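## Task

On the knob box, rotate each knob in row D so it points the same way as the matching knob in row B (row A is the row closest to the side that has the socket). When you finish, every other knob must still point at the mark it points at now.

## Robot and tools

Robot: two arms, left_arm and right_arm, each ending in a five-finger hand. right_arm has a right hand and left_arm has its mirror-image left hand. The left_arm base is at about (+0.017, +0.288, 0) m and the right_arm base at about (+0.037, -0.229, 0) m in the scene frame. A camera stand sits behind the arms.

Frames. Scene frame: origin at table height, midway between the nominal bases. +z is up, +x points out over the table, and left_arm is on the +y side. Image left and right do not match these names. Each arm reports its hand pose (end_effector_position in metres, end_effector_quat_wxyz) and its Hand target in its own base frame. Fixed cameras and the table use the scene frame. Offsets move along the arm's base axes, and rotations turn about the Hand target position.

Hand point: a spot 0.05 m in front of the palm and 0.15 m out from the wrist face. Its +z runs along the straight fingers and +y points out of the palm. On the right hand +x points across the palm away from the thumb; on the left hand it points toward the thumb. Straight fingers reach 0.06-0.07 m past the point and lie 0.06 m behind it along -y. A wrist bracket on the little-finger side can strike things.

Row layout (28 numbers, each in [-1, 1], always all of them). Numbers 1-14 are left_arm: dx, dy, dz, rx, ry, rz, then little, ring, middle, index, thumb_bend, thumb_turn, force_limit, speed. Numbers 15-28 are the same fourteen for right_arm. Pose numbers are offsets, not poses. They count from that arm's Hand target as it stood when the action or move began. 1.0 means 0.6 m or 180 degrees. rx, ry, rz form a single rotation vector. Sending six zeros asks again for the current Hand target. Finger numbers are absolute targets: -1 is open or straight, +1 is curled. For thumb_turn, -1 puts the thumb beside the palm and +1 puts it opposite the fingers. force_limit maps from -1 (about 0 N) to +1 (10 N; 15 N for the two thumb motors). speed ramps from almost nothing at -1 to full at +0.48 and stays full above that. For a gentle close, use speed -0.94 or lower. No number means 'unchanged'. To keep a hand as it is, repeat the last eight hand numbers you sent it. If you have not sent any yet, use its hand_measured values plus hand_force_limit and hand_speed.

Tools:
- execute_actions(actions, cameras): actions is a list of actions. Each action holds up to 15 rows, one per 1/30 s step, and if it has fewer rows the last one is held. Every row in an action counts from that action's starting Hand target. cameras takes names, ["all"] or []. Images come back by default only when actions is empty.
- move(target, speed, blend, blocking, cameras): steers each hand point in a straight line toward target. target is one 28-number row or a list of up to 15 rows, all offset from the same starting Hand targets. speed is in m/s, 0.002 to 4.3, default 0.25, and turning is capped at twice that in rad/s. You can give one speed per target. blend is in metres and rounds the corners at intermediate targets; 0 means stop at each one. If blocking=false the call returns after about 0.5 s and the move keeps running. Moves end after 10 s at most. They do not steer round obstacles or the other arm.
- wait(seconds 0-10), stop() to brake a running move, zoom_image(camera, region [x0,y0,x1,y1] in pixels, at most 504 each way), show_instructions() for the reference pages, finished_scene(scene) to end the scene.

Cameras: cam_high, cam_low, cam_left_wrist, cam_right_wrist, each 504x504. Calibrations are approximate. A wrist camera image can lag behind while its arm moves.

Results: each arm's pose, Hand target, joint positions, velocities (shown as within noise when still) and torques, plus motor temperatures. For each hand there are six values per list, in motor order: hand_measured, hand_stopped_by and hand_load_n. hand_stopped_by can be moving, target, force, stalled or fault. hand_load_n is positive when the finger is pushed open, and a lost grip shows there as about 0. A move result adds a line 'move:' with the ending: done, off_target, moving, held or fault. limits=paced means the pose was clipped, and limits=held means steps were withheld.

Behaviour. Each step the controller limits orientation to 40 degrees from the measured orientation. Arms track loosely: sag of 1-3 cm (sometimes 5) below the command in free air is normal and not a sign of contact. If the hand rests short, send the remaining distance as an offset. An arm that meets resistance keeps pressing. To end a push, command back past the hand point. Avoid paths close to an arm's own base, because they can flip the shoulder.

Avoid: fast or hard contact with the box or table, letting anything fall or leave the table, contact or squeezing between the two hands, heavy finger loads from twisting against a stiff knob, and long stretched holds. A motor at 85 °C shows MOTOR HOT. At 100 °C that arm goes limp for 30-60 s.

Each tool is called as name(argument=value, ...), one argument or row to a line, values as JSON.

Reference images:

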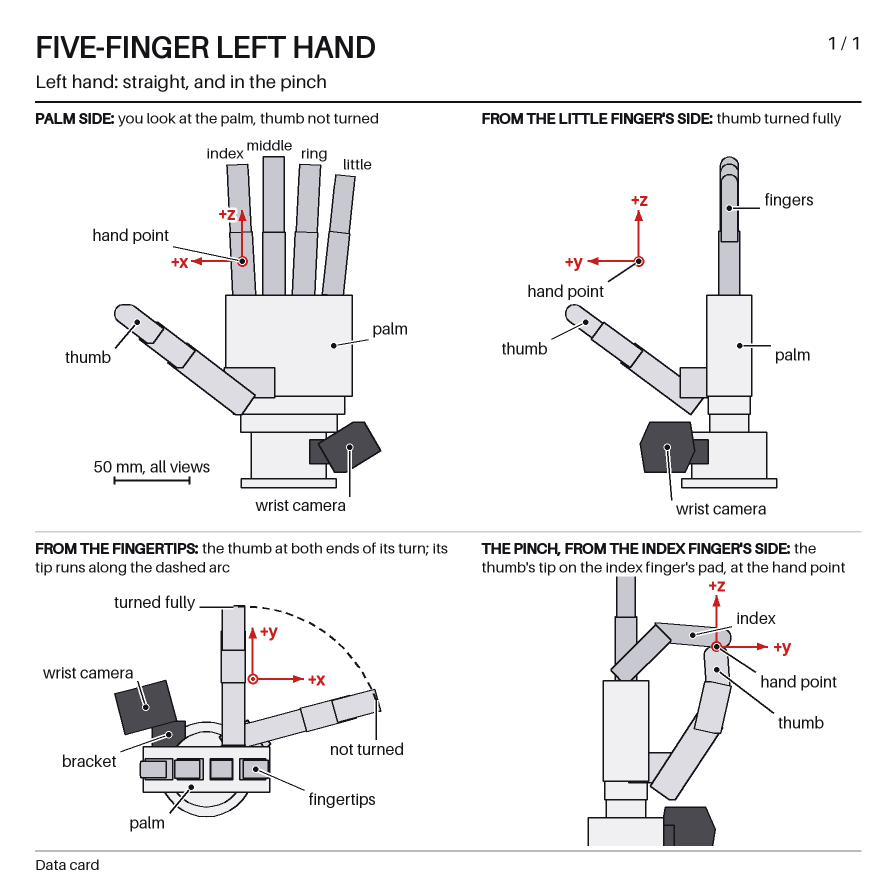

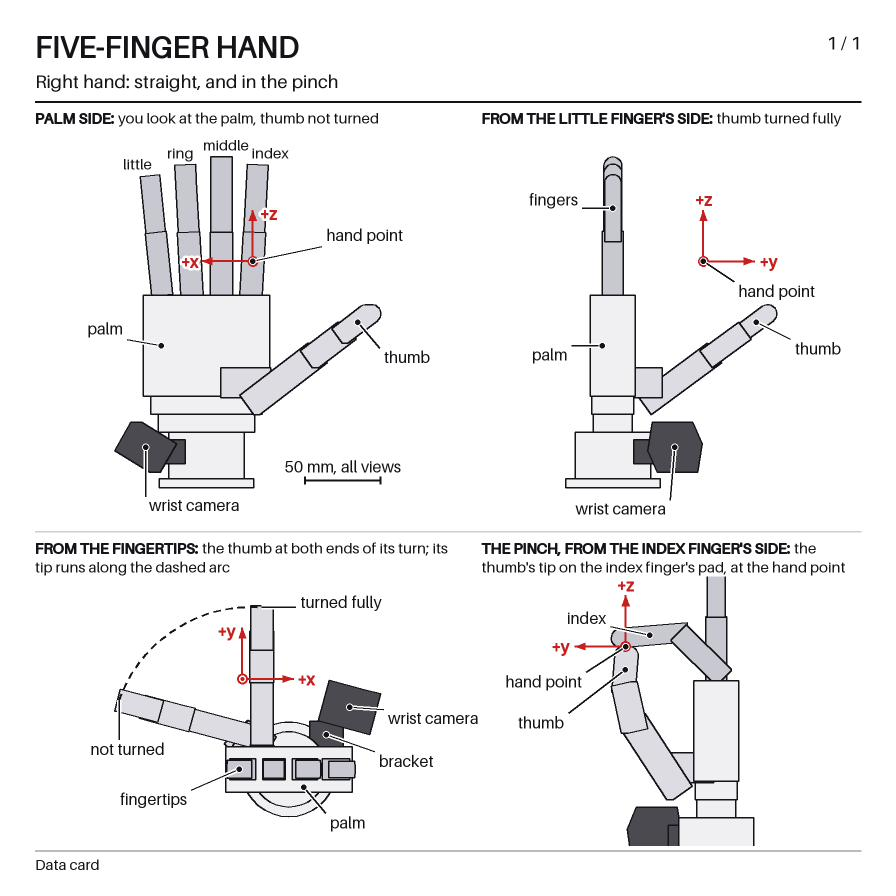

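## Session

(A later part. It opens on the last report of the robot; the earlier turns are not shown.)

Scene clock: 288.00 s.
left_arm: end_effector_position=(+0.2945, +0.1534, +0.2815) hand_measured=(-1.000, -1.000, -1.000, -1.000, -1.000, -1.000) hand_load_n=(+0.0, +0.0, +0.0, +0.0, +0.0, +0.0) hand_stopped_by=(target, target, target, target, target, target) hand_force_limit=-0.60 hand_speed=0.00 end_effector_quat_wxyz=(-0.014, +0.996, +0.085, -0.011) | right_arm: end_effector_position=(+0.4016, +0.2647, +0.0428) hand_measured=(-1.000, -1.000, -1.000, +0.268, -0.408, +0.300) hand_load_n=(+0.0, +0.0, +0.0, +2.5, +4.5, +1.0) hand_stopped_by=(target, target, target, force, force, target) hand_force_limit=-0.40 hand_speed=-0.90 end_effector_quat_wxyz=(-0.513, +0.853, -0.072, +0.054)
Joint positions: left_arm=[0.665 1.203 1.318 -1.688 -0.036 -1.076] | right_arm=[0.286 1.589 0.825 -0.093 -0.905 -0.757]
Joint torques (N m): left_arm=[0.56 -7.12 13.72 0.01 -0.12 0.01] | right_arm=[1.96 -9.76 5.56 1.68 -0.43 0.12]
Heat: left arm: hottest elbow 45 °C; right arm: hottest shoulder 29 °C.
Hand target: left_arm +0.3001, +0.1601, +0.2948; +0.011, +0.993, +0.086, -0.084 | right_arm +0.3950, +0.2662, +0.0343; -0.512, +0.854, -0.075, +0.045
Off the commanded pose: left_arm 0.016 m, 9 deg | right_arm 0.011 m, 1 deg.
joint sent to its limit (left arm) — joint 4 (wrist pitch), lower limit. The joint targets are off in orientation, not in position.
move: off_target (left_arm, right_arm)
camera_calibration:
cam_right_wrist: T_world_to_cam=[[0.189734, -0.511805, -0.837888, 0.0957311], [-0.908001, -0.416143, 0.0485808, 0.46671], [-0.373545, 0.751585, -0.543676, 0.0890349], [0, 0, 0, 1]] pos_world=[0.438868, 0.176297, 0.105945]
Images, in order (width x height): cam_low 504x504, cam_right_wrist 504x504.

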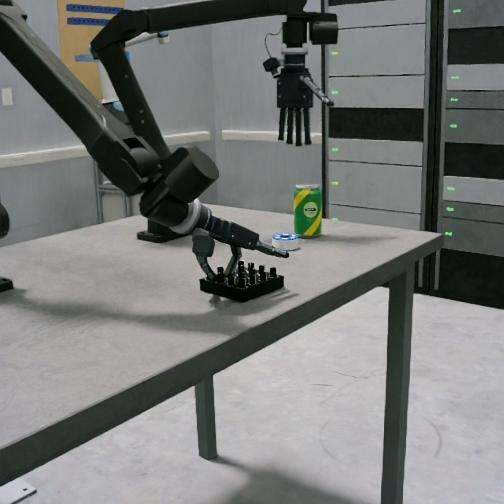

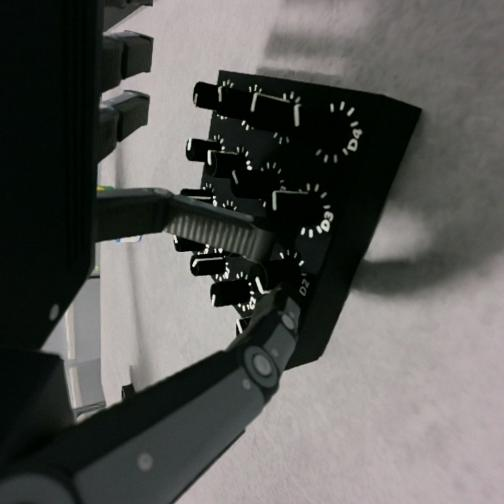

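move(
  target=[
    [0,0,0,0,0,0,-1,-1,-1,-1,-1,-1,-0.6,0,0.002,-0.003,0.005,0,0,-0.0556,-1,-1,-1,0.35,-0.1,0.3,-0.4,-0.9],
  ],
  cameras=["cam_right_wrist"],
  speed=0.1,
)

zoom_image(
  camera="cam_right_wrist",
  region=[200, 140, 400, 340],
)

Scene clock: 305.27 s.
left_arm: end_effector_position=(+0.2945, +0.1534, +0.2815) hand_measured=(-1.000, -1.000, -1.000, -1.000, -1.000, -1.000) hand_load_n=(+0.0, +0.0, +0.0, +0.0, +0.0, +0.0) hand_stopped_by=(target, target, target, target, target, target) hand_force_limit=-0.60 hand_speed=0.00 end_effector_quat_wxyz=(-0.014, +0.996, +0.085, -0.011) | right_arm: end_effector_position=(+0.4037, +0.2608, +0.0390) hand_measured=(-1.000, -1.000, -1.000, +0.268, -0.406, +0.300) hand_load_n=(+0.0, +0.0, +0.0, +0.5, -0.5, +0.0) hand_stopped_by=(target, target, target, force, force, target) hand_force_limit=-0.40 hand_speed=-0.90 end_effector_quat_wxyz=(-0.506, +0.844, -0.150, +0.092)
Joint positions: left_arm=[0.665 1.203 1.318 -1.688 -0.036 -1.076] | right_arm=[0.296 1.551 0.736 0.093 -0.777 -0.557]
Joint torques (N m): left_arm=[0.56 -7.18 13.71 -0.01 -0.12 0.01] | right_arm=[2.96 -10.75 5.33 1.88 -0.13 0.19]
Heat: left arm: hottest elbow 45 °C; right arm: hottest shoulder 29 °C.
Hand target: left_arm +0.3001, +0.1601, +0.2948; +0.011, +0.993, +0.086, -0.084 | right_arm +0.3961, +0.2645, +0.0372; -0.507, +0.845, -0.149, +0.089
Off the commanded pose: left_arm 0.016 m, 9 deg | right_arm 0.009 m, 0 deg.
joint sent to its limit (left arm) — joint 4 (wrist pitch), lower limit. The joint targets are off in orientation, not in position.
move: off_target (left_arm)
camera_calibration:
cam_right_wrist: T_world_to_cam=[[0.0857969, -0.536024, -0.839832, 0.13851], [-0.965717, -0.252033, 0.0622032, 0.447137], [-0.245008, 0.805703, -0.539271, 0.0246029], [0, 0, 0, 1]] pos_world=[0.425952, 0.167115, 0.101779]
Images, in order (width x height): cam_right_wrist 504x504.

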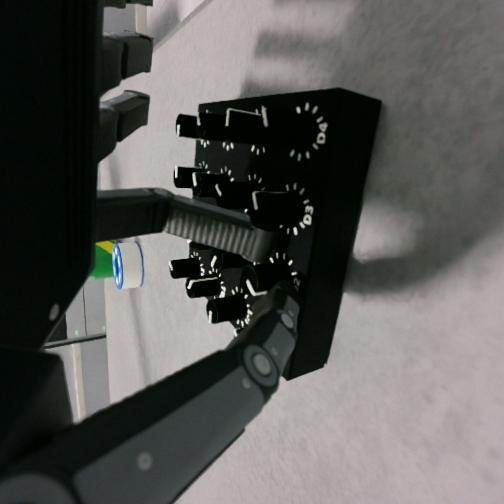

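Scaled by 2.520 from the camera's 504x504 image, which has a finer 720x720 frame.

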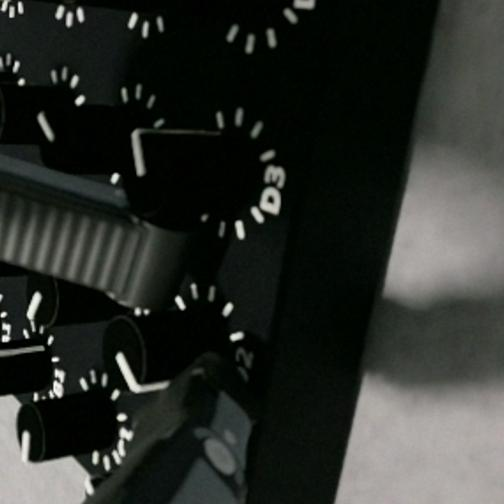

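move(
  target=[
    [0,0,0,0,0,0,-1,-1,-1,-1,-1,-1,-0.6,0,0,0,0,0,0,0,-1,-1,-1,0.14,-0.47,0.3,-0.4,0],
    [0,0,0,0,0,0,-1,-1,-1,-1,-1,-1,-0.6,0,-0.001,0.003,0.025,0,0,0,-1,-1,-1,0.14,-0.47,0.3,-0.4,0],
  ],
  cameras=["cam_right_wrist"],
  speed=0.1,
)

zoom_image(
  camera="cam_right_wrist",
  region=[200, 140, 400, 340],
)

Scene clock: 342.70 s.
left_arm: end_effector_position=(+0.2945, +0.1534, +0.2815) hand_measured=(-1.000, -1.000, -1.000, -1.000, -1.000, -1.000) hand_load_n=(+0.0, +0.0, +0.0, +0.0, +0.0, +0.0) hand_stopped_by=(target, target, target, target, target, target) hand_force_limit=-0.60 hand_speed=0.00 end_effector_quat_wxyz=(-0.014, +0.996, +0.085, -0.011) | right_arm: end_effector_position=(+0.4008, +0.2613, +0.0470) hand_measured=(-1.000, -1.000, -1.000, +0.140, -0.470, +0.300) hand_load_n=(+0.0, +0.0, +0.0, +0.0, +0.5, +0.0) hand_stopped_by=(target, target, target, target, target, target) hand_force_limit=-0.40 hand_speed=0.00 end_effector_quat_wxyz=(-0.505, +0.845, -0.152, +0.092)
Joint positions: left_arm=[0.665 1.203 1.318 -1.688 -0.036 -1.076] | right_arm=[0.3 1.525 0.736 0.069 -0.772 -0.552]
Joint torques (N m): left_arm=[0.5 -7.24 13.71 0.02 -0.13 0.02] | right_arm=[2.78 -11.22 6.28 1.16 -0.18 0.19]
Heat: left arm: hottest elbow 45 °C; right arm: hottest shoulder 29 °C.
Hand target: left_arm +0.3001, +0.1601, +0.2948; +0.011, +0.993, +0.086, -0.084 | right_arm +0.3956, +0.2662, +0.0522; -0.506, +0.845, -0.149, +0.089
Off the commanded pose: left_arm 0.016 m, 9 deg | right_arm 0.009 m, 0 deg.
joint sent to its limit (left arm) — joint 4 (wrist pitch), lower limit. The joint targets are off in orientation, not in position.
move: off_target (left_arm)
camera_calibration:
cam_right_wrist: T_world_to_cam=[[0.082892, -0.537649, -0.839085, 0.147323], [-0.966226, -0.249513, 0.0644251, 0.443345], [-0.244001, 0.805405, -0.540173, 0.0274484], [0, 0, 0, 1]] pos_world=[0.422857, 0.167721, 0.109881]
Images, in order (width x height): cam_right_wrist 504x504.

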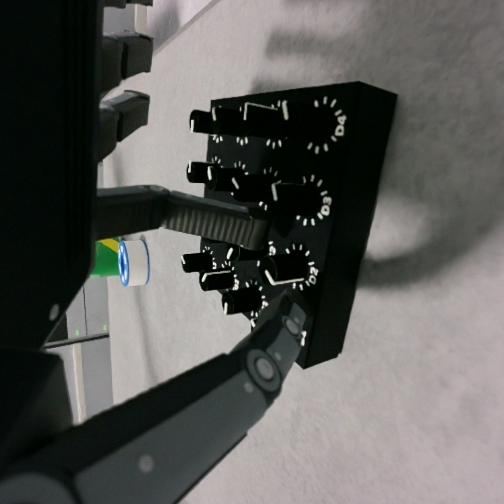

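Scaled by 2.520 from the camera's 504x504 image, which has a finer 720x720 frame.

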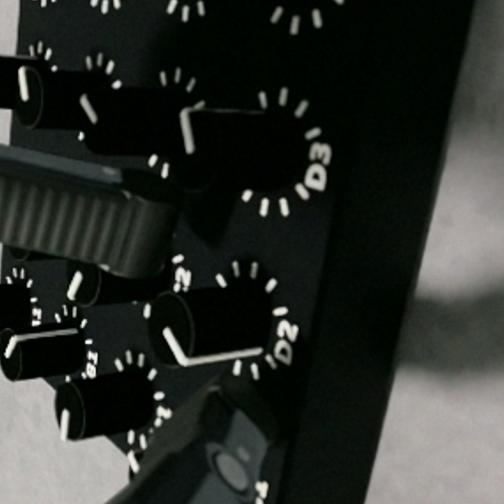

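zoom_image(
  camera="cam_right_wrist",
  region=[250, 230, 330, 310],
)

Scaled by 6.300 from the camera's 504x504 image, which has a finer 720x720 frame.

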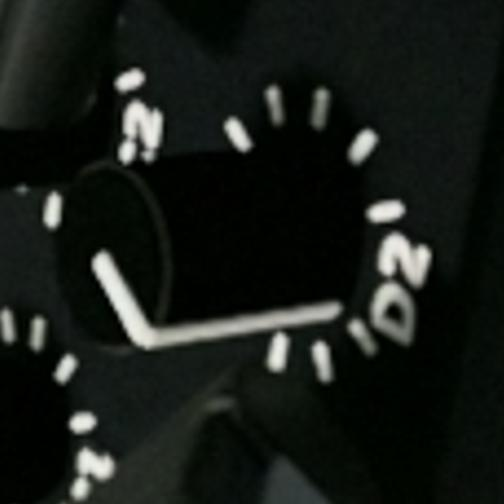

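move(
  target=[
    [0,0,0,0,0,0,-1,-1,-1,-1,-1,-1,-0.6,0,-0.0015,0.0015,-0.01,0,0,0,-1,-1,-1,0.14,-0.47,0.3,-0.4,0],
  ],
  cameras=[],
  speed=0.1,
)

Scene clock: 382.33 s.
left_arm: end_effector_position=(+0.2945, +0.1534, +0.2815) hand_measured=(-1.000, -1.000, -1.000, -1.000, -1.000, -1.000) hand_load_n=(+0.0, +0.0, +0.0, +0.0, +0.0, +0.0) hand_stopped_by=(target, target, target, target, target, target) hand_force_limit=-0.60 hand_speed=0.00 end_effector_quat_wxyz=(-0.014, +0.996, +0.085, -0.011) | right_arm: end_effector_position=(+0.4003, +0.2622, +0.0469) hand_measured=(-1.000, -1.000, -1.000, +0.140, -0.470, +0.300) hand_load_n=(+0.0, +0.0, +0.0, +0.0, +0.0, +0.0) hand_stopped_by=(target, target, target, target, target, target) hand_force_limit=-0.40 hand_speed=0.00 end_effector_quat_wxyz=(-0.505, +0.845, -0.151, +0.092)
Joint positions: left_arm=[0.665 1.203 1.318 -1.688 -0.036 -1.076] | right_arm=[0.303 1.525 0.736 0.069 -0.77 -0.551]
Joint torques (N m): left_arm=[0.56 -7.3 13.72 -0.01 -0.12 0] | right_arm=[2.61 -9.88 5.68 1.92 -0.16 0.2]
Heat: left arm: hottest elbow 45 °C; right arm: hottest shoulder 29 °C.
Hand target: left_arm +0.3001, +0.1601, +0.2948; +0.011, +0.993, +0.086, -0.084 | right_arm +0.3947, +0.2671, +0.0463; -0.507, +0.845, -0.149, +0.089
Off the commanded pose: left_arm 0.016 m, 9 deg | right_arm 0.007 m, 0 deg.
joint sent to its limit (left arm) — joint 4 (wrist pitch), lower limit. The joint targets are off in orientation, not in position.
move: off_target (left_arm)
No camera images: "cameras" was empty.

move(
  target=[
    [0,0,0,0,0,0,-1,-1,-1,-1,-1,-1,-0.6,0,0.0,0.0,-0.009,0,0,0,-1,-1,-1,0.14,-0.47,0.3,-0.4,0],
  ],
  cameras=[],
  speed=0.1,
)

Scene clock: 389.93 s.
left_arm: end_effector_position=(+0.2945, +0.1534, +0.2815) hand_measured=(-1.000, -1.000, -1.000, -1.000, -1.000, -1.000) hand_load_n=(+0.0, +0.0, +0.0, +0.0, +0.0, +0.0) hand_stopped_by=(target, target, target, target, target, target) hand_force_limit=-0.60 hand_speed=0.00 end_effector_quat_wxyz=(-0.014, +0.996, +0.085, -0.011) | right_arm: end_effector_position=(+0.4000, +0.2621, +0.0460) hand_measured=(-1.000, -1.000, -1.000, +0.140, -0.470, +0.300) hand_load_n=(+0.0, +0.0, -0.5, +0.0, +0.0, +0.0) hand_stopped_by=(target, target, target, target, target, target) hand_force_limit=-0.40 hand_speed=0.00 end_effector_quat_wxyz=(-0.506, +0.844, -0.150, +0.095)
Joint positions: left_arm=[0.665 1.203 1.318 -1.688 -0.036 -1.076] | right_arm=[0.303 1.525 0.73 0.083 -0.77 -0.551]
Joint torques (N m): left_arm=[0.62 -7.18 13.72 -0.02 -0.13 0.01] | right_arm=[2.78 -9.52 5.76 2.06 -0.15 0.16]
Heat: left arm: hottest elbow 45 °C; right arm: hottest shoulder 29 °C.
Hand target: left_arm +0.3001, +0.1601, +0.2948; +0.011, +0.993, +0.086, -0.084 | right_arm +0.3948, +0.2672, +0.0410; -0.507, +0.844, -0.149, +0.089
Off the commanded pose: left_arm 0.016 m, 9 deg | right_arm 0.009 m, 1 deg.
joint sent to its limit (left arm) — joint 4 (wrist pitch), lower limit. The joint targets are off in orientation, not in position.
move: off_target (left_arm)
No camera images: "cameras" was empty.

move(
  target=[
    [0,0,0,0,0,0,-1,-1,-1,-1,-1,-1,-0.6,0,0.0,0.0,-0.007,0,0,0,-1,-1,-1,0.14,-0.47,0.3,-0.4,0],
    [0,0,0,0,0,0,-1,-1,-1,-1,-1,-1,-0.6,0,0.0,0.0,-0.007,0,0,0,-1,-1,-1,0.35,-0.1,0.3,-0.3,-0.9],
  ],
  cameras=["cam_right_wrist"],
  speed=0.1,
)

zoom_image(
  camera="cam_right_wrist",
  region=[200, 160, 360, 320],
)

Scene clock: 400.30 s.
left_arm: end_effector_position=(+0.2945, +0.1534, +0.2815) hand_measured=(-1.000, -1.000, -1.000, -1.000, -1.000, -1.000) hand_load_n=(+0.0, +0.0, +0.0, +0.0, -0.5, +0.0) hand_stopped_by=(target, target, target, target, target, target) hand_force_limit=-0.60 hand_speed=0.00 end_effector_quat_wxyz=(-0.014, +0.996, +0.085, -0.011) | right_arm: end_effector_position=(+0.4019, +0.2625, +0.0462) hand_measured=(-1.000, -1.000, -1.000, +0.268, -0.402, +0.300) hand_load_n=(+0.0, +0.0, +0.0, +3.0, +5.0, +2.0) hand_stopped_by=(target, target, target, force, force, target) hand_force_limit=-0.30 hand_speed=-0.90 end_effector_quat_wxyz=(-0.508, +0.843, -0.147, +0.099)
Joint positions: left_arm=[0.665 1.203 1.318 -1.688 -0.036 -1.076] | right_arm=[0.303 1.527 0.728 0.098 -0.769 -0.551]
Joint torques (N m): left_arm=[0.44 -7.3 13.75 0.01 -0.12 0.02] | right_arm=[2.73 -8.7 5.65 2.04 -0.19 0.16]
Heat: left arm: hottest elbow 45 °C; right arm: hottest shoulder 29 °C.
Hand target: left_arm +0.3001, +0.1601, +0.2948; +0.011, +0.993, +0.086, -0.084 | right_arm +0.3948, +0.2672, +0.0368; -0.507, +0.844, -0.149, +0.089
Off the commanded pose: left_arm 0.016 m, 9 deg | right_arm 0.013 m, 1 deg.
joint sent to its limit (left arm) — joint 4 (wrist pitch), lower limit. The joint targets are off in orientation, not in position.
move: off_target (left_arm, right_arm); target 2's new numbers were sent with right_arm's hand 0.013 m and 1 deg from that target
camera_calibration:
cam_right_wrist: T_world_to_cam=[[0.0978437, -0.534362, -0.839573, 0.140338], [-0.967195, -0.249786, 0.0462642, 0.446081], [-0.234435, 0.807505, -0.541273, 0.021914], [0, 0, 0, 1]] pos_world=[0.422854, 0.16872, 0.109048]
Images, in order (width x height): cam_right_wrist 504x504.

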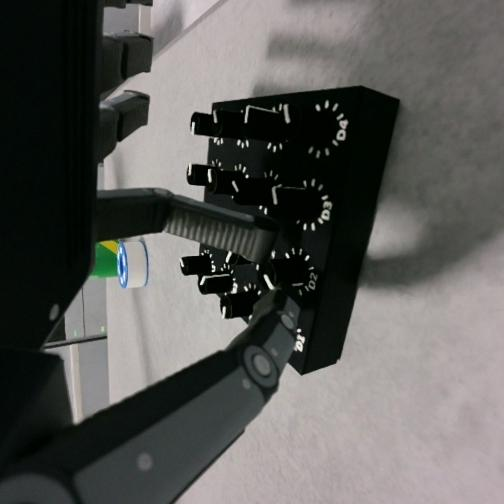

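Scaled by 3.150 from the camera's 504x504 image, which has a finer 720x720 frame.

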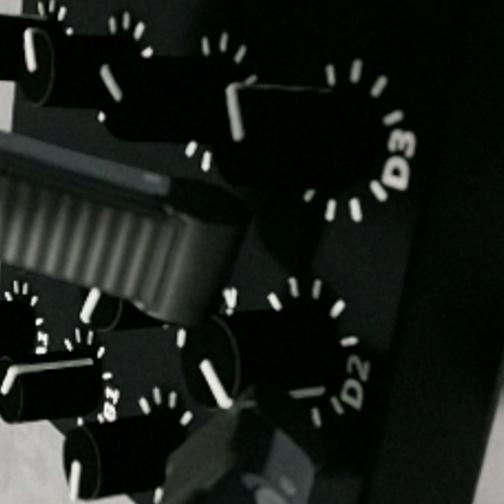

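move(
  target=[
    [0,0,0,0,0,0,-1,-1,-1,-1,-1,-1,-0.6,0,0.0,0.0,0.010,0,0,-0.0667,-1,-1,-1,0.35,-0.1,0.3,-0.3,-0.9],
  ],
  cameras=["cam_right_wrist"],
  speed=0.1,
)

zoom_image(
  camera="cam_right_wrist",
  region=[200, 160, 360, 320],
)

Scene clock: 412.57 s.
left_arm: end_effector_position=(+0.2945, +0.1534, +0.2815) hand_measured=(-1.000, -1.000, -1.000, -1.000, -1.000, -1.000) hand_load_n=(+0.0, +0.0, +0.0, +0.0, +0.0, +0.0) hand_stopped_by=(target, target, target, target, target, target) hand_force_limit=-0.60 hand_speed=0.00 end_effector_quat_wxyz=(-0.014, +0.996, +0.085, -0.011) | right_arm: end_effector_position=(+0.4029, +0.2588, +0.0393) hand_measured=(-1.000, -1.000, -1.000, +0.268, -0.400, +0.300) hand_load_n=(+0.0, +0.0, +0.0, +1.5, +1.0, -2.5) hand_stopped_by=(target, target, target, force, force, target) hand_force_limit=-0.30 hand_speed=-0.90 end_effector_quat_wxyz=(-0.487, +0.827, -0.238, +0.147)
Joint positions: left_arm=[0.665 1.203 1.318 -1.688 -0.036 -1.076] | right_arm=[0.34 1.488 0.644 0.237 -0.565 -0.37]
Joint torques (N m): left_arm=[0.44 -7.24 13.74 0.02 -0.13 0.01] | right_arm=[3.19 -9.99 5.42 2.11 -0.18 0.32]
Heat: left arm: hottest elbow 45 °C; right arm: hottest shoulder 29 °C.
Hand target: left_arm +0.3001, +0.1601, +0.2948; +0.011, +0.993, +0.086, -0.084 | right_arm +0.3948, +0.2672, +0.0428; -0.495, +0.824, -0.236, +0.142
Off the commanded pose: left_arm 0.016 m, 9 deg | right_arm 0.012 m, 1 deg.
joint sent to its limit (left arm) — joint 4 (wrist pitch), lower limit. The joint targets are off in orientation, not in position.
move: off_target (left_arm, right_arm)
camera_calibration:
cam_right_wrist: T_world_to_cam=[[-0.028353, -0.554713, -0.831559, 0.188223], [-0.99721, -0.0417725, 0.0618665, 0.404188], [-0.0690544, 0.830993, -0.551981, -0.0508516], [0, 0, 0, 1]] pos_world=[0.404885, 0.163551, 0.103444]
Images, in order (width x height): cam_right_wrist 504x504.

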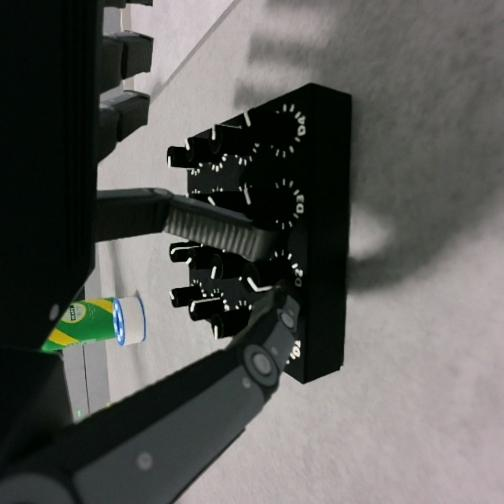

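Scaled by 3.150 from the camera's 504x504 image, which has a finer 720x720 frame.

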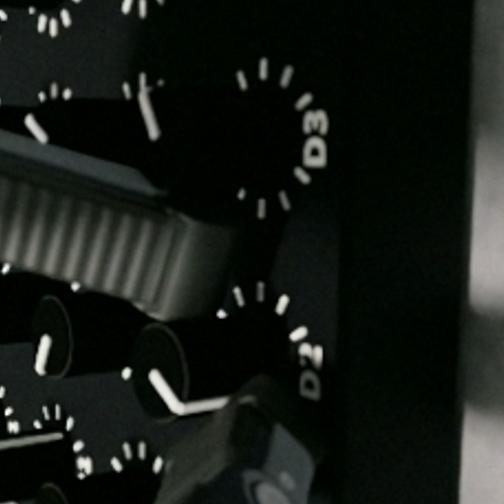

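move(
  target=[
    [0,0,0,0,0,0,-1,-1,-1,-1,-1,-1,-0.6,0,0,0,0,0,0,0,-1,-1,-1,0.14,-0.47,0.3,-0.4,0],
    [0,0,0,0,0,0,-1,-1,-1,-1,-1,-1,-0.6,0,0.0,0.003,0.017,0,0,0,-1,-1,-1,0.14,-0.47,0.3,-0.4,0],
  ],
  cameras=["cam_right_wrist"],
  speed=0.1,
)

zoom_image(
  camera="cam_right_wrist",
  region=[200, 160, 360, 320],
)

Scene clock: 437.70 s.
left_arm: end_effector_position=(+0.2945, +0.1534, +0.2815) hand_measured=(-1.000, -1.000, -1.000, -1.000, -1.000, -1.000) hand_load_n=(+0.0, +0.0, +0.0, +0.0, +0.0, +0.0) hand_stopped_by=(target, target, target, target, target, target) hand_force_limit=-0.60 hand_speed=0.00 end_effector_quat_wxyz=(-0.014, +0.996, +0.085, -0.011) | right_arm: end_effector_position=(+0.4011, +0.2615, +0.0466) hand_measured=(-1.000, -1.000, -1.000, +0.140, -0.470, +0.300) hand_load_n=(+0.0, +0.0, +0.0, +0.0, -0.5, -1.0) hand_stopped_by=(target, target, target, target, target, target) hand_force_limit=-0.40 hand_speed=0.00 end_effector_quat_wxyz=(-0.490, +0.825, -0.240, +0.147)
Joint positions: left_arm=[0.665 1.203 1.318 -1.688 -0.036 -1.076] | right_arm=[0.347 1.468 0.644 0.228 -0.561 -0.355]
Joint torques (N m): left_arm=[0.56 -7.24 13.71 -0.02 -0.12 0.01] | right_arm=[2.96 -10.34 6.32 1.09 -0.16 0.21]
Heat: left arm: hottest elbow 45 °C; right arm: hottest shoulder 29 °C.
Hand target: left_arm +0.3001, +0.1601, +0.2948; +0.011, +0.993, +0.086, -0.084 | right_arm +0.3948, +0.2689, +0.0528; -0.494, +0.824, -0.237, +0.142
Off the commanded pose: left_arm 0.016 m, 9 deg | right_arm 0.012 m, 1 deg.
joint sent to its limit (left arm) — joint 4 (wrist pitch), lower limit. The joint targets are off in orientation, not in position.
move: off_target (left_arm, right_arm)
camera_calibration:
cam_right_wrist: T_world_to_cam=[[-0.0303244, -0.547993, -0.835933, 0.195046], [-0.997369, -0.0385091, 0.0614252, 0.401157], [-0.0658517, 0.835596, -0.545384, -0.0519684], [0, 0, 0, 1]] pos_world=[0.402594, 0.165757, 0.110061]
Images, in order (width x height): cam_right_wrist 504x504.

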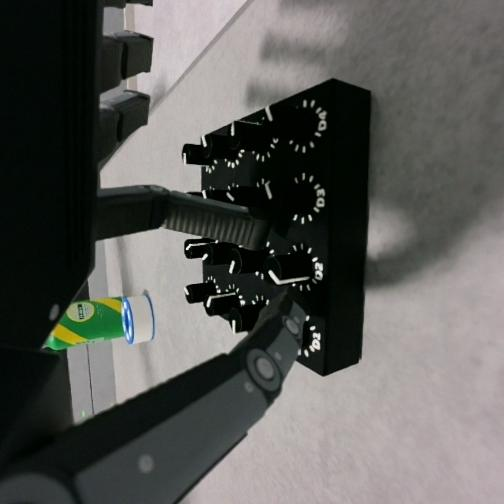

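Scaled by 3.150 from the camera's 504x504 image, which has a finer 720x720 frame.

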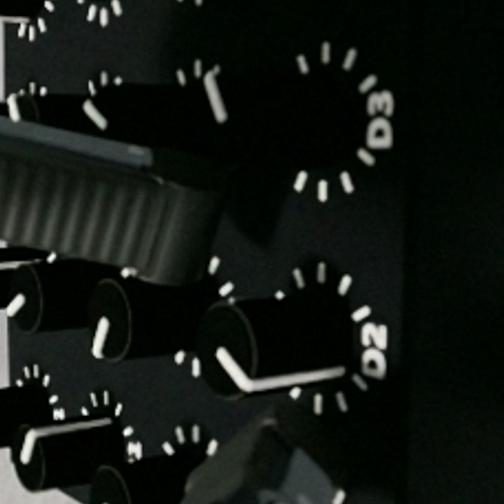

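move(
  target=[
    [0,0,0,0,0,0,-1,-1,-1,-1,-1,-1,-0.6,0,0.0,0.0,-0.002,0,0,0,-1,-1,-1,0.35,-0.1,0.3,-0.25,-0.9],
  ],
  cameras=["cam_right_wrist"],
  speed=0.1,
)

zoom_image(
  camera="cam_right_wrist",
  region=[200, 160, 360, 320],
)

Scene clock: 464.87 s.
left_arm: end_effector_position=(+0.2945, +0.1534, +0.2815) hand_measured=(-1.000, -1.000, -1.000, -1.000, -1.000, -1.000) hand_load_n=(+0.0, +0.0, -0.5, +0.0, +0.0, +0.0) hand_stopped_by=(target, target, target, target, target, target) hand_force_limit=-0.60 hand_speed=0.00 end_effector_quat_wxyz=(-0.014, +0.996, +0.085, -0.011) | right_arm: end_effector_position=(+0.4004, +0.2624, +0.0466) hand_measured=(-1.000, -1.000, -1.000, +0.258, -0.408, +0.300) hand_load_n=(+0.0, +0.0, -0.5, +4.5, +5.5, -1.0) hand_stopped_by=(target, target, target, force, force, target) hand_force_limit=-0.25 hand_speed=-0.90 end_effector_quat_wxyz=(-0.491, +0.825, -0.239, +0.147)
Joint positions: left_arm=[0.665 1.203 1.318 -1.688 -0.036 -1.076] | right_arm=[0.349 1.468 0.644 0.228 -0.561 -0.355]
Joint torques (N m): left_arm=[0.5 -7.3 13.71 -0.01 -0.13 0.01] | right_arm=[2.78 -10.05 6.24 1.36 -0.16 0.2]
Heat: left arm: hottest elbow 45 °C; right arm: hottest shoulder 29 °C.
Hand target: left_arm +0.3001, +0.1601, +0.2948; +0.011, +0.993, +0.086, -0.084 | right_arm +0.3947, +0.2690, +0.0516; -0.494, +0.824, -0.237, +0.142
Off the commanded pose: left_arm 0.016 m, 9 deg | right_arm 0.010 m, 1 deg.
joint sent to its limit (left arm) — joint 4 (wrist pitch), lower limit. The joint targets are off in orientation, not in position.
move: off_target (left_arm)
camera_calibration:
cam_right_wrist: T_world_to_cam=[[-0.0294374, -0.547868, -0.836047, 0.19516], [-0.997261, -0.040679, 0.061771, 0.401068], [-0.0678519, 0.835575, -0.54517, -0.0519588], [0, 0, 0, 1]] pos_world=[0.402189, 0.166653, 0.110062]
Images, in order (width x height): cam_right_wrist 504x504.

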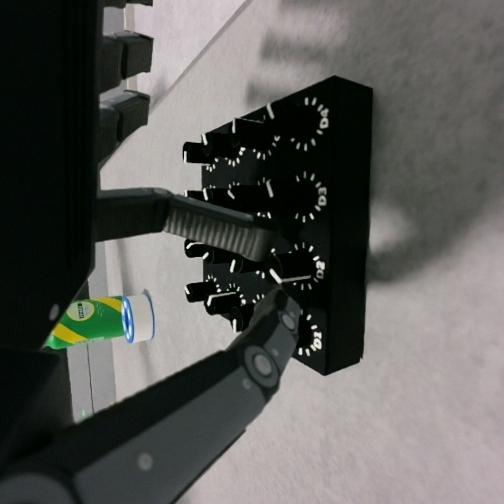

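Scaled by 3.150 from the camera's 504x504 image, which has a finer 720x720 frame.

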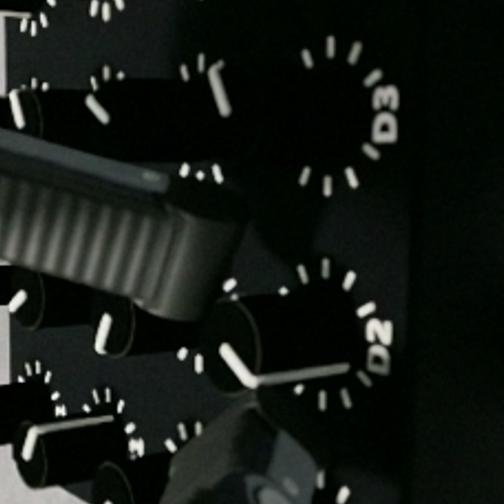

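move(
  target=[
    [0,0,0,0,0,0,-1,-1,-1,-1,-1,-1,-0.6,0,0.001,-0.0017,0.008,0,0,-0.0667,-1,-1,-1,0.35,-0.1,0.3,-0.25,-0.9],
  ],
  cameras=["cam_right_wrist"],
  speed=0.1,
)

zoom_image(
  camera="cam_right_wrist",
  region=[200, 160, 360, 320],
)

Scene clock: 477.97 s.
left_arm: end_effector_position=(+0.2945, +0.1534, +0.2815) hand_measured=(-1.000, -1.000, -1.000, -1.000, -1.000, -1.000) hand_load_n=(+0.0, +0.0, +0.0, +0.0, +0.0, +0.0) hand_stopped_by=(target, target, target, target, target, target) hand_force_limit=-0.60 hand_speed=0.00 end_effector_quat_wxyz=(-0.014, +0.996, +0.085, -0.011) | right_arm: end_effector_position=(+0.3985, +0.2603, +0.0464) hand_measured=(-1.000, -1.000, -1.000, +0.258, -0.408, +0.300) hand_load_n=(+0.0, +0.0, +0.0, +4.0, +5.5, -1.5) hand_stopped_by=(target, target, target, force, force, target) hand_force_limit=-0.25 hand_speed=-0.90 end_effector_quat_wxyz=(-0.463, +0.802, -0.326, +0.190)
Joint positions: left_arm=[0.665 1.203 1.318 -1.688 -0.036 -1.076] | right_arm=[0.41 1.416 0.59 0.271 -0.331 -0.202]
Joint torques (N m): left_arm=[0.56 -7.24 13.74 -0.01 -0.12 0.01] | right_arm=[3.02 -9.7 5.93 2.5 -0.08 0.23]
Heat: left arm: hottest elbow 45 °C; right arm: hottest shoulder 29 °C.
Hand target: left_arm +0.3001, +0.1601, +0.2948; +0.011, +0.993, +0.086, -0.084 | right_arm +0.3953, +0.2680, +0.0564; -0.477, +0.795, -0.322, +0.192
Off the commanded pose: left_arm 0.016 m, 9 deg | right_arm 0.013 m, 2 deg.
joint sent to its limit (left arm) — joint 4 (wrist pitch), lower limit. The joint targets are off in orientation, not in position.
move: off_target (left_arm, right_arm)
camera_calibration:
cam_right_wrist: T_world_to_cam=[[-0.158571, -0.542613, -0.82488, 0.243302], [-0.982927, 0.165724, 0.0799381, 0.338848], [0.093327, 0.823472, -0.559628, -0.11089], [0, 0, 0, 1]] pos_world=[0.381993, 0.167178, 0.111551]
Images, in order (width x height): cam_right_wrist 504x504.

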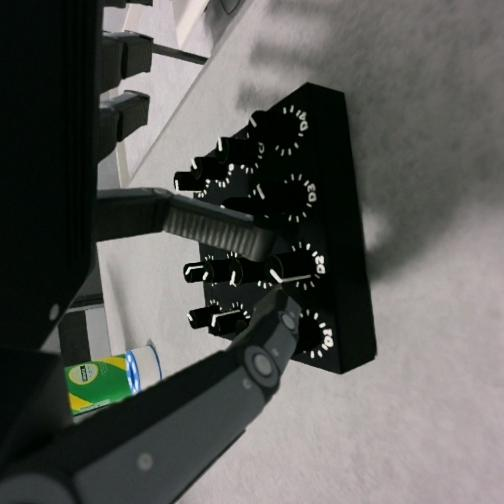

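Scaled by 3.150 from the camera's 504x504 image, which has a finer 720x720 frame.

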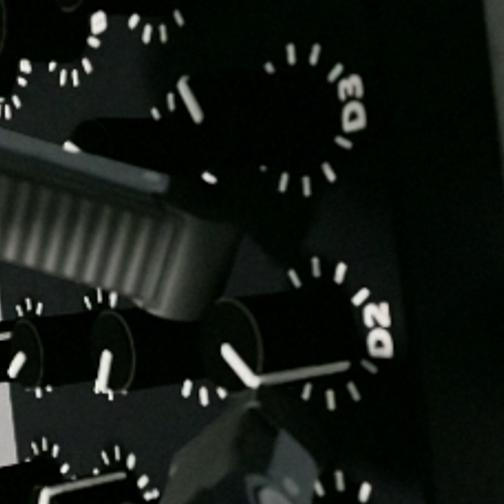

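move(
  target=[
    [0,0,0,0,0,0,-1,-1,-1,-1,-1,-1,-0.6,0,0.0025,-0.004,0.004,0,0,-0.0667,-1,-1,-1,0.35,-0.1,0.3,-0.25,-0.9],
  ],
  cameras=["cam_right_wrist"],
  speed=0.1,
)

zoom_image(
  camera="cam_right_wrist",
  region=[200, 160, 360, 320],
)

Scene clock: 493.37 s.
left_arm: end_effector_position=(+0.2945, +0.1534, +0.2815) hand_measured=(-1.000, -1.000, -1.000, -1.000, -1.000, -1.000) hand_load_n=(+0.0, +0.0, +0.0, +0.0, +0.0, +0.0) hand_stopped_by=(target, target, target, target, target, target) hand_force_limit=-0.60 hand_speed=0.00 end_effector_quat_wxyz=(-0.014, +0.996, +0.085, -0.011) | right_arm: end_effector_position=(+0.3982, +0.2591, +0.0496) hand_measured=(-1.000, -1.000, -1.000, +0.258, -0.406, +0.300) hand_load_n=(+0.0, +0.0, +0.0, +0.0, +0.5, +0.0) hand_stopped_by=(target, target, target, force, force, target) hand_force_limit=-0.25 hand_speed=-0.90 end_effector_quat_wxyz=(-0.441, +0.764, -0.407, +0.238)
Joint positions: left_arm=[0.665 1.203 1.318 -1.688 -0.036 -1.076] | right_arm=[0.484 1.373 0.552 0.297 -0.088 -0.055]
Joint torques (N m): left_arm=[0.5 -7.3 13.76 -0.01 -0.13 0.01] | right_arm=[3.02 -9.41 6.2 2.45 0.19 0.16]
Heat: left arm: hottest elbow 45 °C; right arm: hottest shoulder 29 °C.
Hand target: left_arm +0.3001, +0.1601, +0.2948; +0.011, +0.993, +0.086, -0.084 | right_arm +0.3970, +0.2655, +0.0590; -0.454, +0.757, -0.403, +0.242
Off the commanded pose: left_arm 0.016 m, 9 deg | right_arm 0.011 m, 2 deg.
joint sent to its limit (left arm) — joint 4 (wrist pitch), lower limit. The joint targets are off in orientation, not in position.
move: off_target (left_arm, right_arm)
camera_calibration:
cam_right_wrist: T_world_to_cam=[[-0.266994, -0.498853, -0.824536, 0.2771], [-0.927497, 0.36532, 0.0793121, 0.264694], [0.261654, 0.785931, -0.560223, -0.165357], [0, 0, 0, 1]] pos_world=[0.362754, 0.171493, 0.114849]
Images, in order (width x height): cam_right_wrist 504x504.

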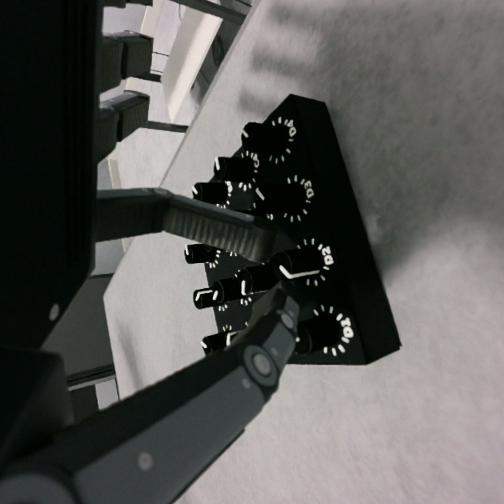

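Scaled by 3.150 from the camera's 504x504 image, which has a finer 720x720 frame.

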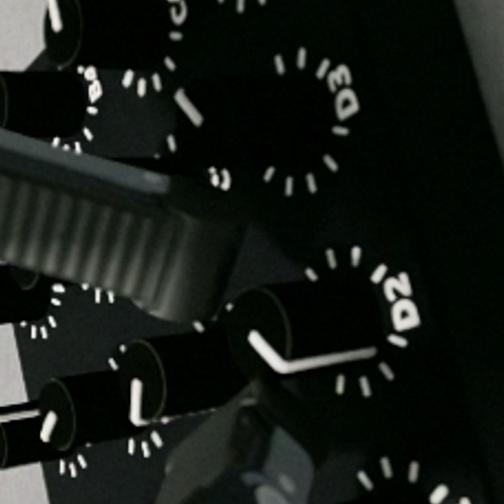

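move(
  target=[
    [0,0,0,0,0,0,-1,-1,-1,-1,-1,-1,-0.6,0,0,0,0,0,0,0,-1,-1,-1,0.12,-0.49,0.3,-0.6,0],
    [0,0,0,0,0,0,-1,-1,-1,-1,-1,-1,-0.6,0,0,0,0.1,0,0,0,-1,-1,-1,0.12,-0.49,0.3,-0.6,0],
    [0,0,0,0,0,0,-1,-1,-1,-1,-1,-1,-0.6,0,0.005,-0.0175,0.083,0,0,0.35,-1,-1,-1,0.12,-0.49,0.37,-0.6,0],
  ],
  cameras=["cam_right_wrist"],
  speed=0.18,
  blend=0,
)

zoom_image(
  camera="cam_right_wrist",
  region=[240, 120, 460, 340],
)

Scene clock: 554.30 s.
left_arm: end_effector_position=(+0.2945, +0.1534, +0.2815) hand_measured=(-1.000, -1.000, -1.000, -1.000, -1.000, -1.000) hand_load_n=(+0.0, +0.0, +0.0, +0.0, -0.5, +0.0) hand_stopped_by=(target, target, target, target, target, target) hand_force_limit=-0.60 hand_speed=0.00 end_effector_quat_wxyz=(-0.014, +0.996, +0.085, -0.011) | right_arm: end_effector_position=(+0.3759, +0.2542, +0.0972) hand_measured=(-1.000, -1.000, -1.000, +0.120, -0.490, +0.370) hand_load_n=(+0.0, +0.0, +0.5, +0.0, +0.0, +0.0) hand_stopped_by=(target, target, target, target, target, target) hand_force_limit=-0.60 hand_speed=0.00 end_effector_quat_wxyz=(-0.509, +0.858, +0.045, -0.050)
Joint positions: left_arm=[0.665 1.203 1.318 -1.688 -0.036 -1.076] | right_arm=[0.269 1.6 1.069 -0.824 -1.061 -1.279]
Joint torques (N m): left_arm=[0.62 -7.3 13.72 0.01 -0.12 0.01] | right_arm=[0.62 -10.34 10.93 0.27 -0.69 -0.03]
Heat: left arm: hottest elbow 45 °C; right arm: hottest shoulder 29 °C.
Hand target: left_arm +0.3001, +0.1601, +0.2948; +0.011, +0.993, +0.086, -0.084 | right_arm +0.3998, +0.2551, +0.1087; -0.513, +0.856, +0.052, -0.032
Off the commanded pose: left_arm 0.016 m, 9 deg | right_arm 0.027 m, 2 deg.
joint sent to its limit (left arm) — joint 4 (wrist pitch), lower limit. The joint targets are off in orientation, not in position.
move: off_target (left_arm, right_arm); target 3's new numbers were sent with right_arm's hand 0.027 m and 2 deg from that target
camera_calibration:
cam_right_wrist: T_world_to_cam=[[0.289875, -0.445352, -0.847133, 0.0872234], [-0.735266, -0.670246, 0.100764, 0.430968], [-0.612663, 0.593659, -0.52174, 0.244806], [0, 0, 0, 1]] pos_world=[0.441576, 0.182368, 0.158189]
Images, in order (width x height): cam_right_wrist 504x504.

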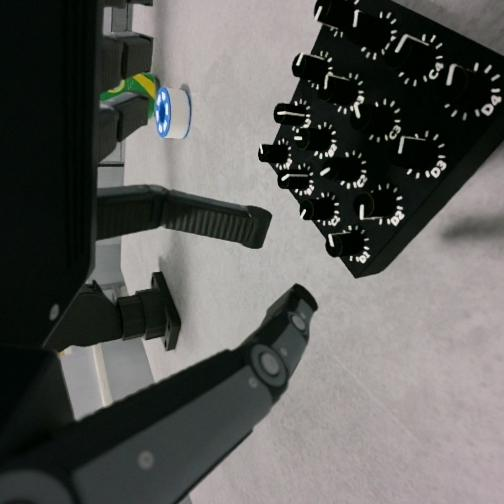

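Scaled by 2.291 from the camera's 504x504 image, which has a finer 720x720 frame.

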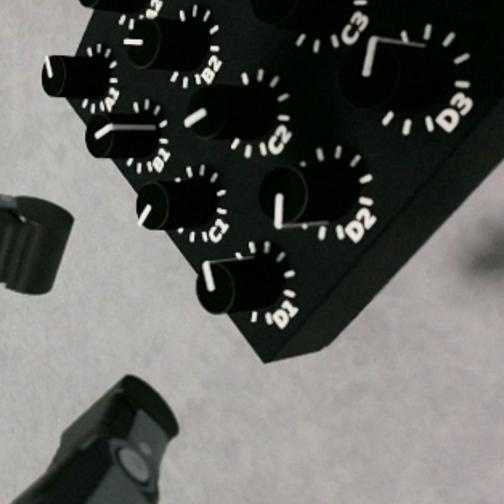

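move(
  target=[
    [0,0,0,0,0,0,-1,-1,-1,-1,-1,-1,-0.6,0,-0.0157,0.0195,0.0,0,0,-0.0944,-1,-1,-1,0.12,-0.49,0.37,-0.6,0],
    [0,0,0,0,0,0,-1,-1,-1,-1,-1,-1,-0.6,0,-0.0157,0.0195,-0.09,0,0,-0.0944,-1,-1,-1,0.12,-0.49,0.37,-0.6,0],
  ],
  cameras=["cam_right_wrist"],
  speed=0.15,
)

zoom_image(
  camera="cam_right_wrist",
  region=[220, 160, 400, 340],
)

Scene clock: 568.47 s.
left_arm: end_effector_position=(+0.2945, +0.1534, +0.2815) hand_measured=(-1.000, -1.000, -1.000, -1.000, -1.000, -1.000) hand_load_n=(+0.0, +0.0, +0.0, +0.0, +0.0, +0.0) hand_stopped_by=(target, target, target, target, target, target) hand_force_limit=-0.60 hand_speed=0.00 end_effector_quat_wxyz=(-0.014, +0.996, +0.085, -0.011) | right_arm: end_effector_position=(+0.3926, +0.2614, +0.0562) hand_measured=(-1.000, -1.000, -1.000, +0.120, -0.490, +0.370) hand_load_n=(+0.0, +0.0, +0.0, +0.0, +0.0, +0.0) hand_stopped_by=(target, target, target, target, target, target) hand_force_limit=-0.60 hand_speed=0.00 end_effector_quat_wxyz=(-0.511, +0.855, -0.077, +0.047)
Joint positions: left_arm=[0.665 1.203 1.318 -1.688 -0.036 -1.076] | right_arm=[0.284 1.545 0.822 -0.151 -0.906 -0.756]
Joint torques (N m): left_arm=[0.56 -7.18 13.75 0.02 -0.12 0.01] | right_arm=[2.49 -9.99 6.53 1.91 -0.33 0.16]
Heat: left arm: hottest elbow 45 °C; right arm: hottest elbow 31 °C.
Hand target: left_arm +0.3001, +0.1601, +0.2948; +0.011, +0.993, +0.086, -0.084 | right_arm +0.3905, +0.2667, +0.0546; -0.513, +0.854, -0.075, +0.045
Off the commanded pose: left_arm 0.016 m, 9 deg | right_arm 0.006 m, 0 deg.
joint sent to its limit (left arm) — joint 4 (wrist pitch), lower limit. The joint targets are off in orientation, not in position.
move: off_target (left_arm)
camera_calibration:
cam_right_wrist: T_world_to_cam=[[0.174512, -0.515035, -0.839217, 0.113865], [-0.907525, -0.414803, 0.0658513, 0.455037], [-0.382025, 0.750118, -0.539796, 0.0989105], [0, 0, 0, 1]] pos_world=[0.430873, 0.1732, 0.118984]
Images, in order (width x height): cam_right_wrist 504x504.

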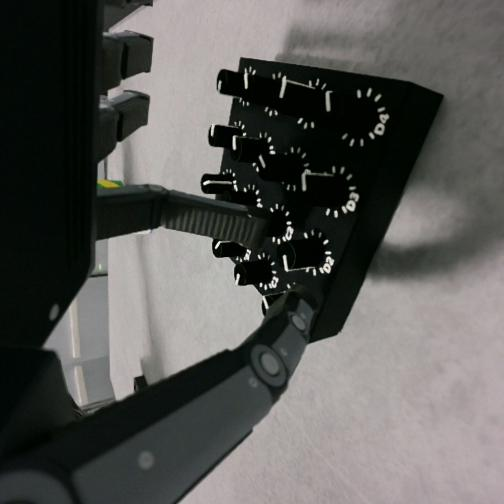

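Scaled by 2.800 from the camera's 504x504 image, which has a finer 720x720 frame.

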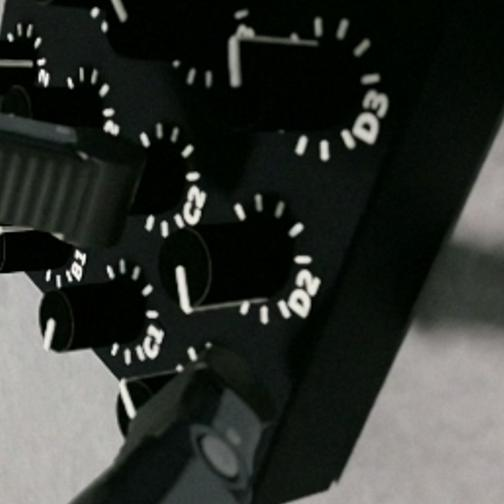

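move(
  target=[
    [0,0,0,0,0,0,-1,-1,-1,-1,-1,-1,-0.6,0,0.0017,0.0045,0.02,0,0,0,-1,-1,-1,0.12,-0.49,0.37,-0.6,0],
    [0,0,0,0,0,0,-1,-1,-1,-1,-1,-1,-0.6,0,0.0017,0.0045,-0.0318,0,0,0,-1,-1,-1,0.12,-0.49,0.37,-0.6,0],
  ],
  cameras=[],
  speed=0.12,
)

Scene clock: 591.43 s.
left_arm: end_effector_position=(+0.2945, +0.1534, +0.2815) hand_measured=(-1.000, -1.000, -1.000, -1.000, -1.000, -1.000) hand_load_n=(+0.0, +0.0, +0.0, +0.0, +0.0, +0.0) hand_stopped_by=(target, target, target, target, target, target) hand_force_limit=-0.60 hand_speed=0.00 end_effector_quat_wxyz=(-0.014, +0.996, +0.085, -0.011) | right_arm: end_effector_position=(+0.3986, +0.2647, +0.0432) hand_measured=(-1.000, -1.000, -1.000, +0.120, -0.490, +0.370) hand_load_n=(+0.0, -0.5, +0.0, -0.5, +0.0, +0.0) hand_stopped_by=(target, target, target, target, target, target) hand_force_limit=-0.60 hand_speed=0.00 end_effector_quat_wxyz=(-0.513, +0.854, -0.074, +0.055)
Joint positions: left_arm=[0.665 1.203 1.318 -1.688 -0.036 -1.076] | right_arm=[0.289 1.581 0.814 -0.085 -0.899 -0.749]
Joint torques (N m): left_arm=[0.5 -7.18 13.74 0.01 -0.13 0.01] | right_arm=[2.78 -9.35 5.72 1.68 -0.44 0.18]
Heat: left arm: hottest elbow 45 °C; right arm: hottest elbow 30 °C.
Hand target: left_arm +0.3001, +0.1601, +0.2948; +0.011, +0.993, +0.086, -0.084 | right_arm +0.3914, +0.2695, +0.0355; -0.513, +0.854, -0.075, +0.044
Off the commanded pose: left_arm 0.016 m, 9 deg | right_arm 0.011 m, 1 deg.
joint sent to its limit (left arm) — joint 4 (wrist pitch), lower limit. The joint targets are off in orientation, not in position.
move: off_target (left_arm, right_arm)
No camera images: "cameras" was empty.

move(
  target=[
    [0,0,0,0,0,0,-1,-1,-1,-1,-1,-1,-0.6,0,-0.0005,-0.0023,0.022,0,0,-0.0667,-1,-1,-1,0.12,-0.49,0.37,-0.6,0],
  ],
  cameras=["cam_right_wrist"],
  speed=0.12,
)

zoom_image(
  camera="cam_right_wrist",
  region=[200, 160, 380, 340],
)

Scene clock: 607.53 s.
left_arm: end_effector_position=(+0.2945, +0.1534, +0.2815) hand_measured=(-1.000, -1.000, -1.000, -1.000, -1.000, -1.000) hand_load_n=(+0.0, +0.0, +0.0, +0.0, +0.0, +0.0) hand_stopped_by=(target, target, target, target, target, target) hand_force_limit=-0.60 hand_speed=0.00 end_effector_quat_wxyz=(-0.014, +0.996, +0.085, -0.011) | right_arm: end_effector_position=(+0.3945, +0.2628, +0.0426) hand_measured=(-1.000, -1.000, -1.000, +0.120, -0.490, +0.370) hand_load_n=(+0.0, +0.0, +0.0, +0.0, +0.0, +0.0) hand_stopped_by=(target, target, target, target, target, target) hand_force_limit=-0.60 hand_speed=0.00 end_effector_quat_wxyz=(-0.499, +0.845, -0.169, +0.094)
Joint positions: left_arm=[0.665 1.203 1.318 -1.688 -0.036 -1.076] | right_arm=[0.315 1.515 0.711 0.095 -0.734 -0.511]
Joint torques (N m): left_arm=[0.5 -7.12 13.74 -0.02 -0.13 0.01] | right_arm=[2.96 -11.05 5.81 2.09 -0.21 0.2]
Heat: left arm: hottest elbow 45 °C; right arm: hottest elbow 29 °C.
Hand target: left_arm +0.3001, +0.1601, +0.2948; +0.011, +0.993, +0.086, -0.084 | right_arm +0.3912, +0.2681, +0.0488; -0.505, +0.842, -0.164, +0.098
Off the commanded pose: left_arm 0.016 m, 9 deg | right_arm 0.009 m, 1 deg.
joint sent to its limit (left arm) — joint 4 (wrist pitch), lower limit. The joint targets are off in orientation, not in position.
move: off_target (left_arm)
camera_calibration:
cam_right_wrist: T_world_to_cam=[[0.0524663, -0.546284, -0.835955, 0.159015], [-0.972773, -0.21719, 0.080877, 0.431382], [-0.225743, 0.808952, -0.542805, 0.0142949], [0, 0, 0, 1]] pos_world=[0.414521, 0.168995, 0.1058]
Images, in order (width x height): cam_right_wrist 504x504.

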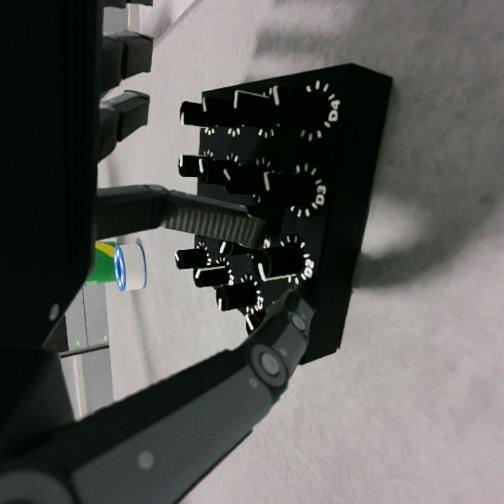

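Scaled by 2.800 from the camera's 504x504 image, which has a finer 720x720 frame.

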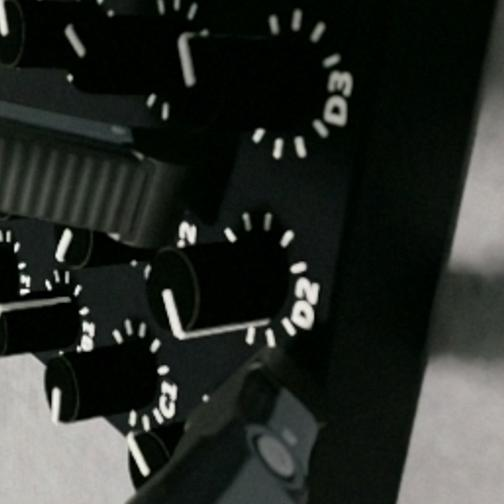

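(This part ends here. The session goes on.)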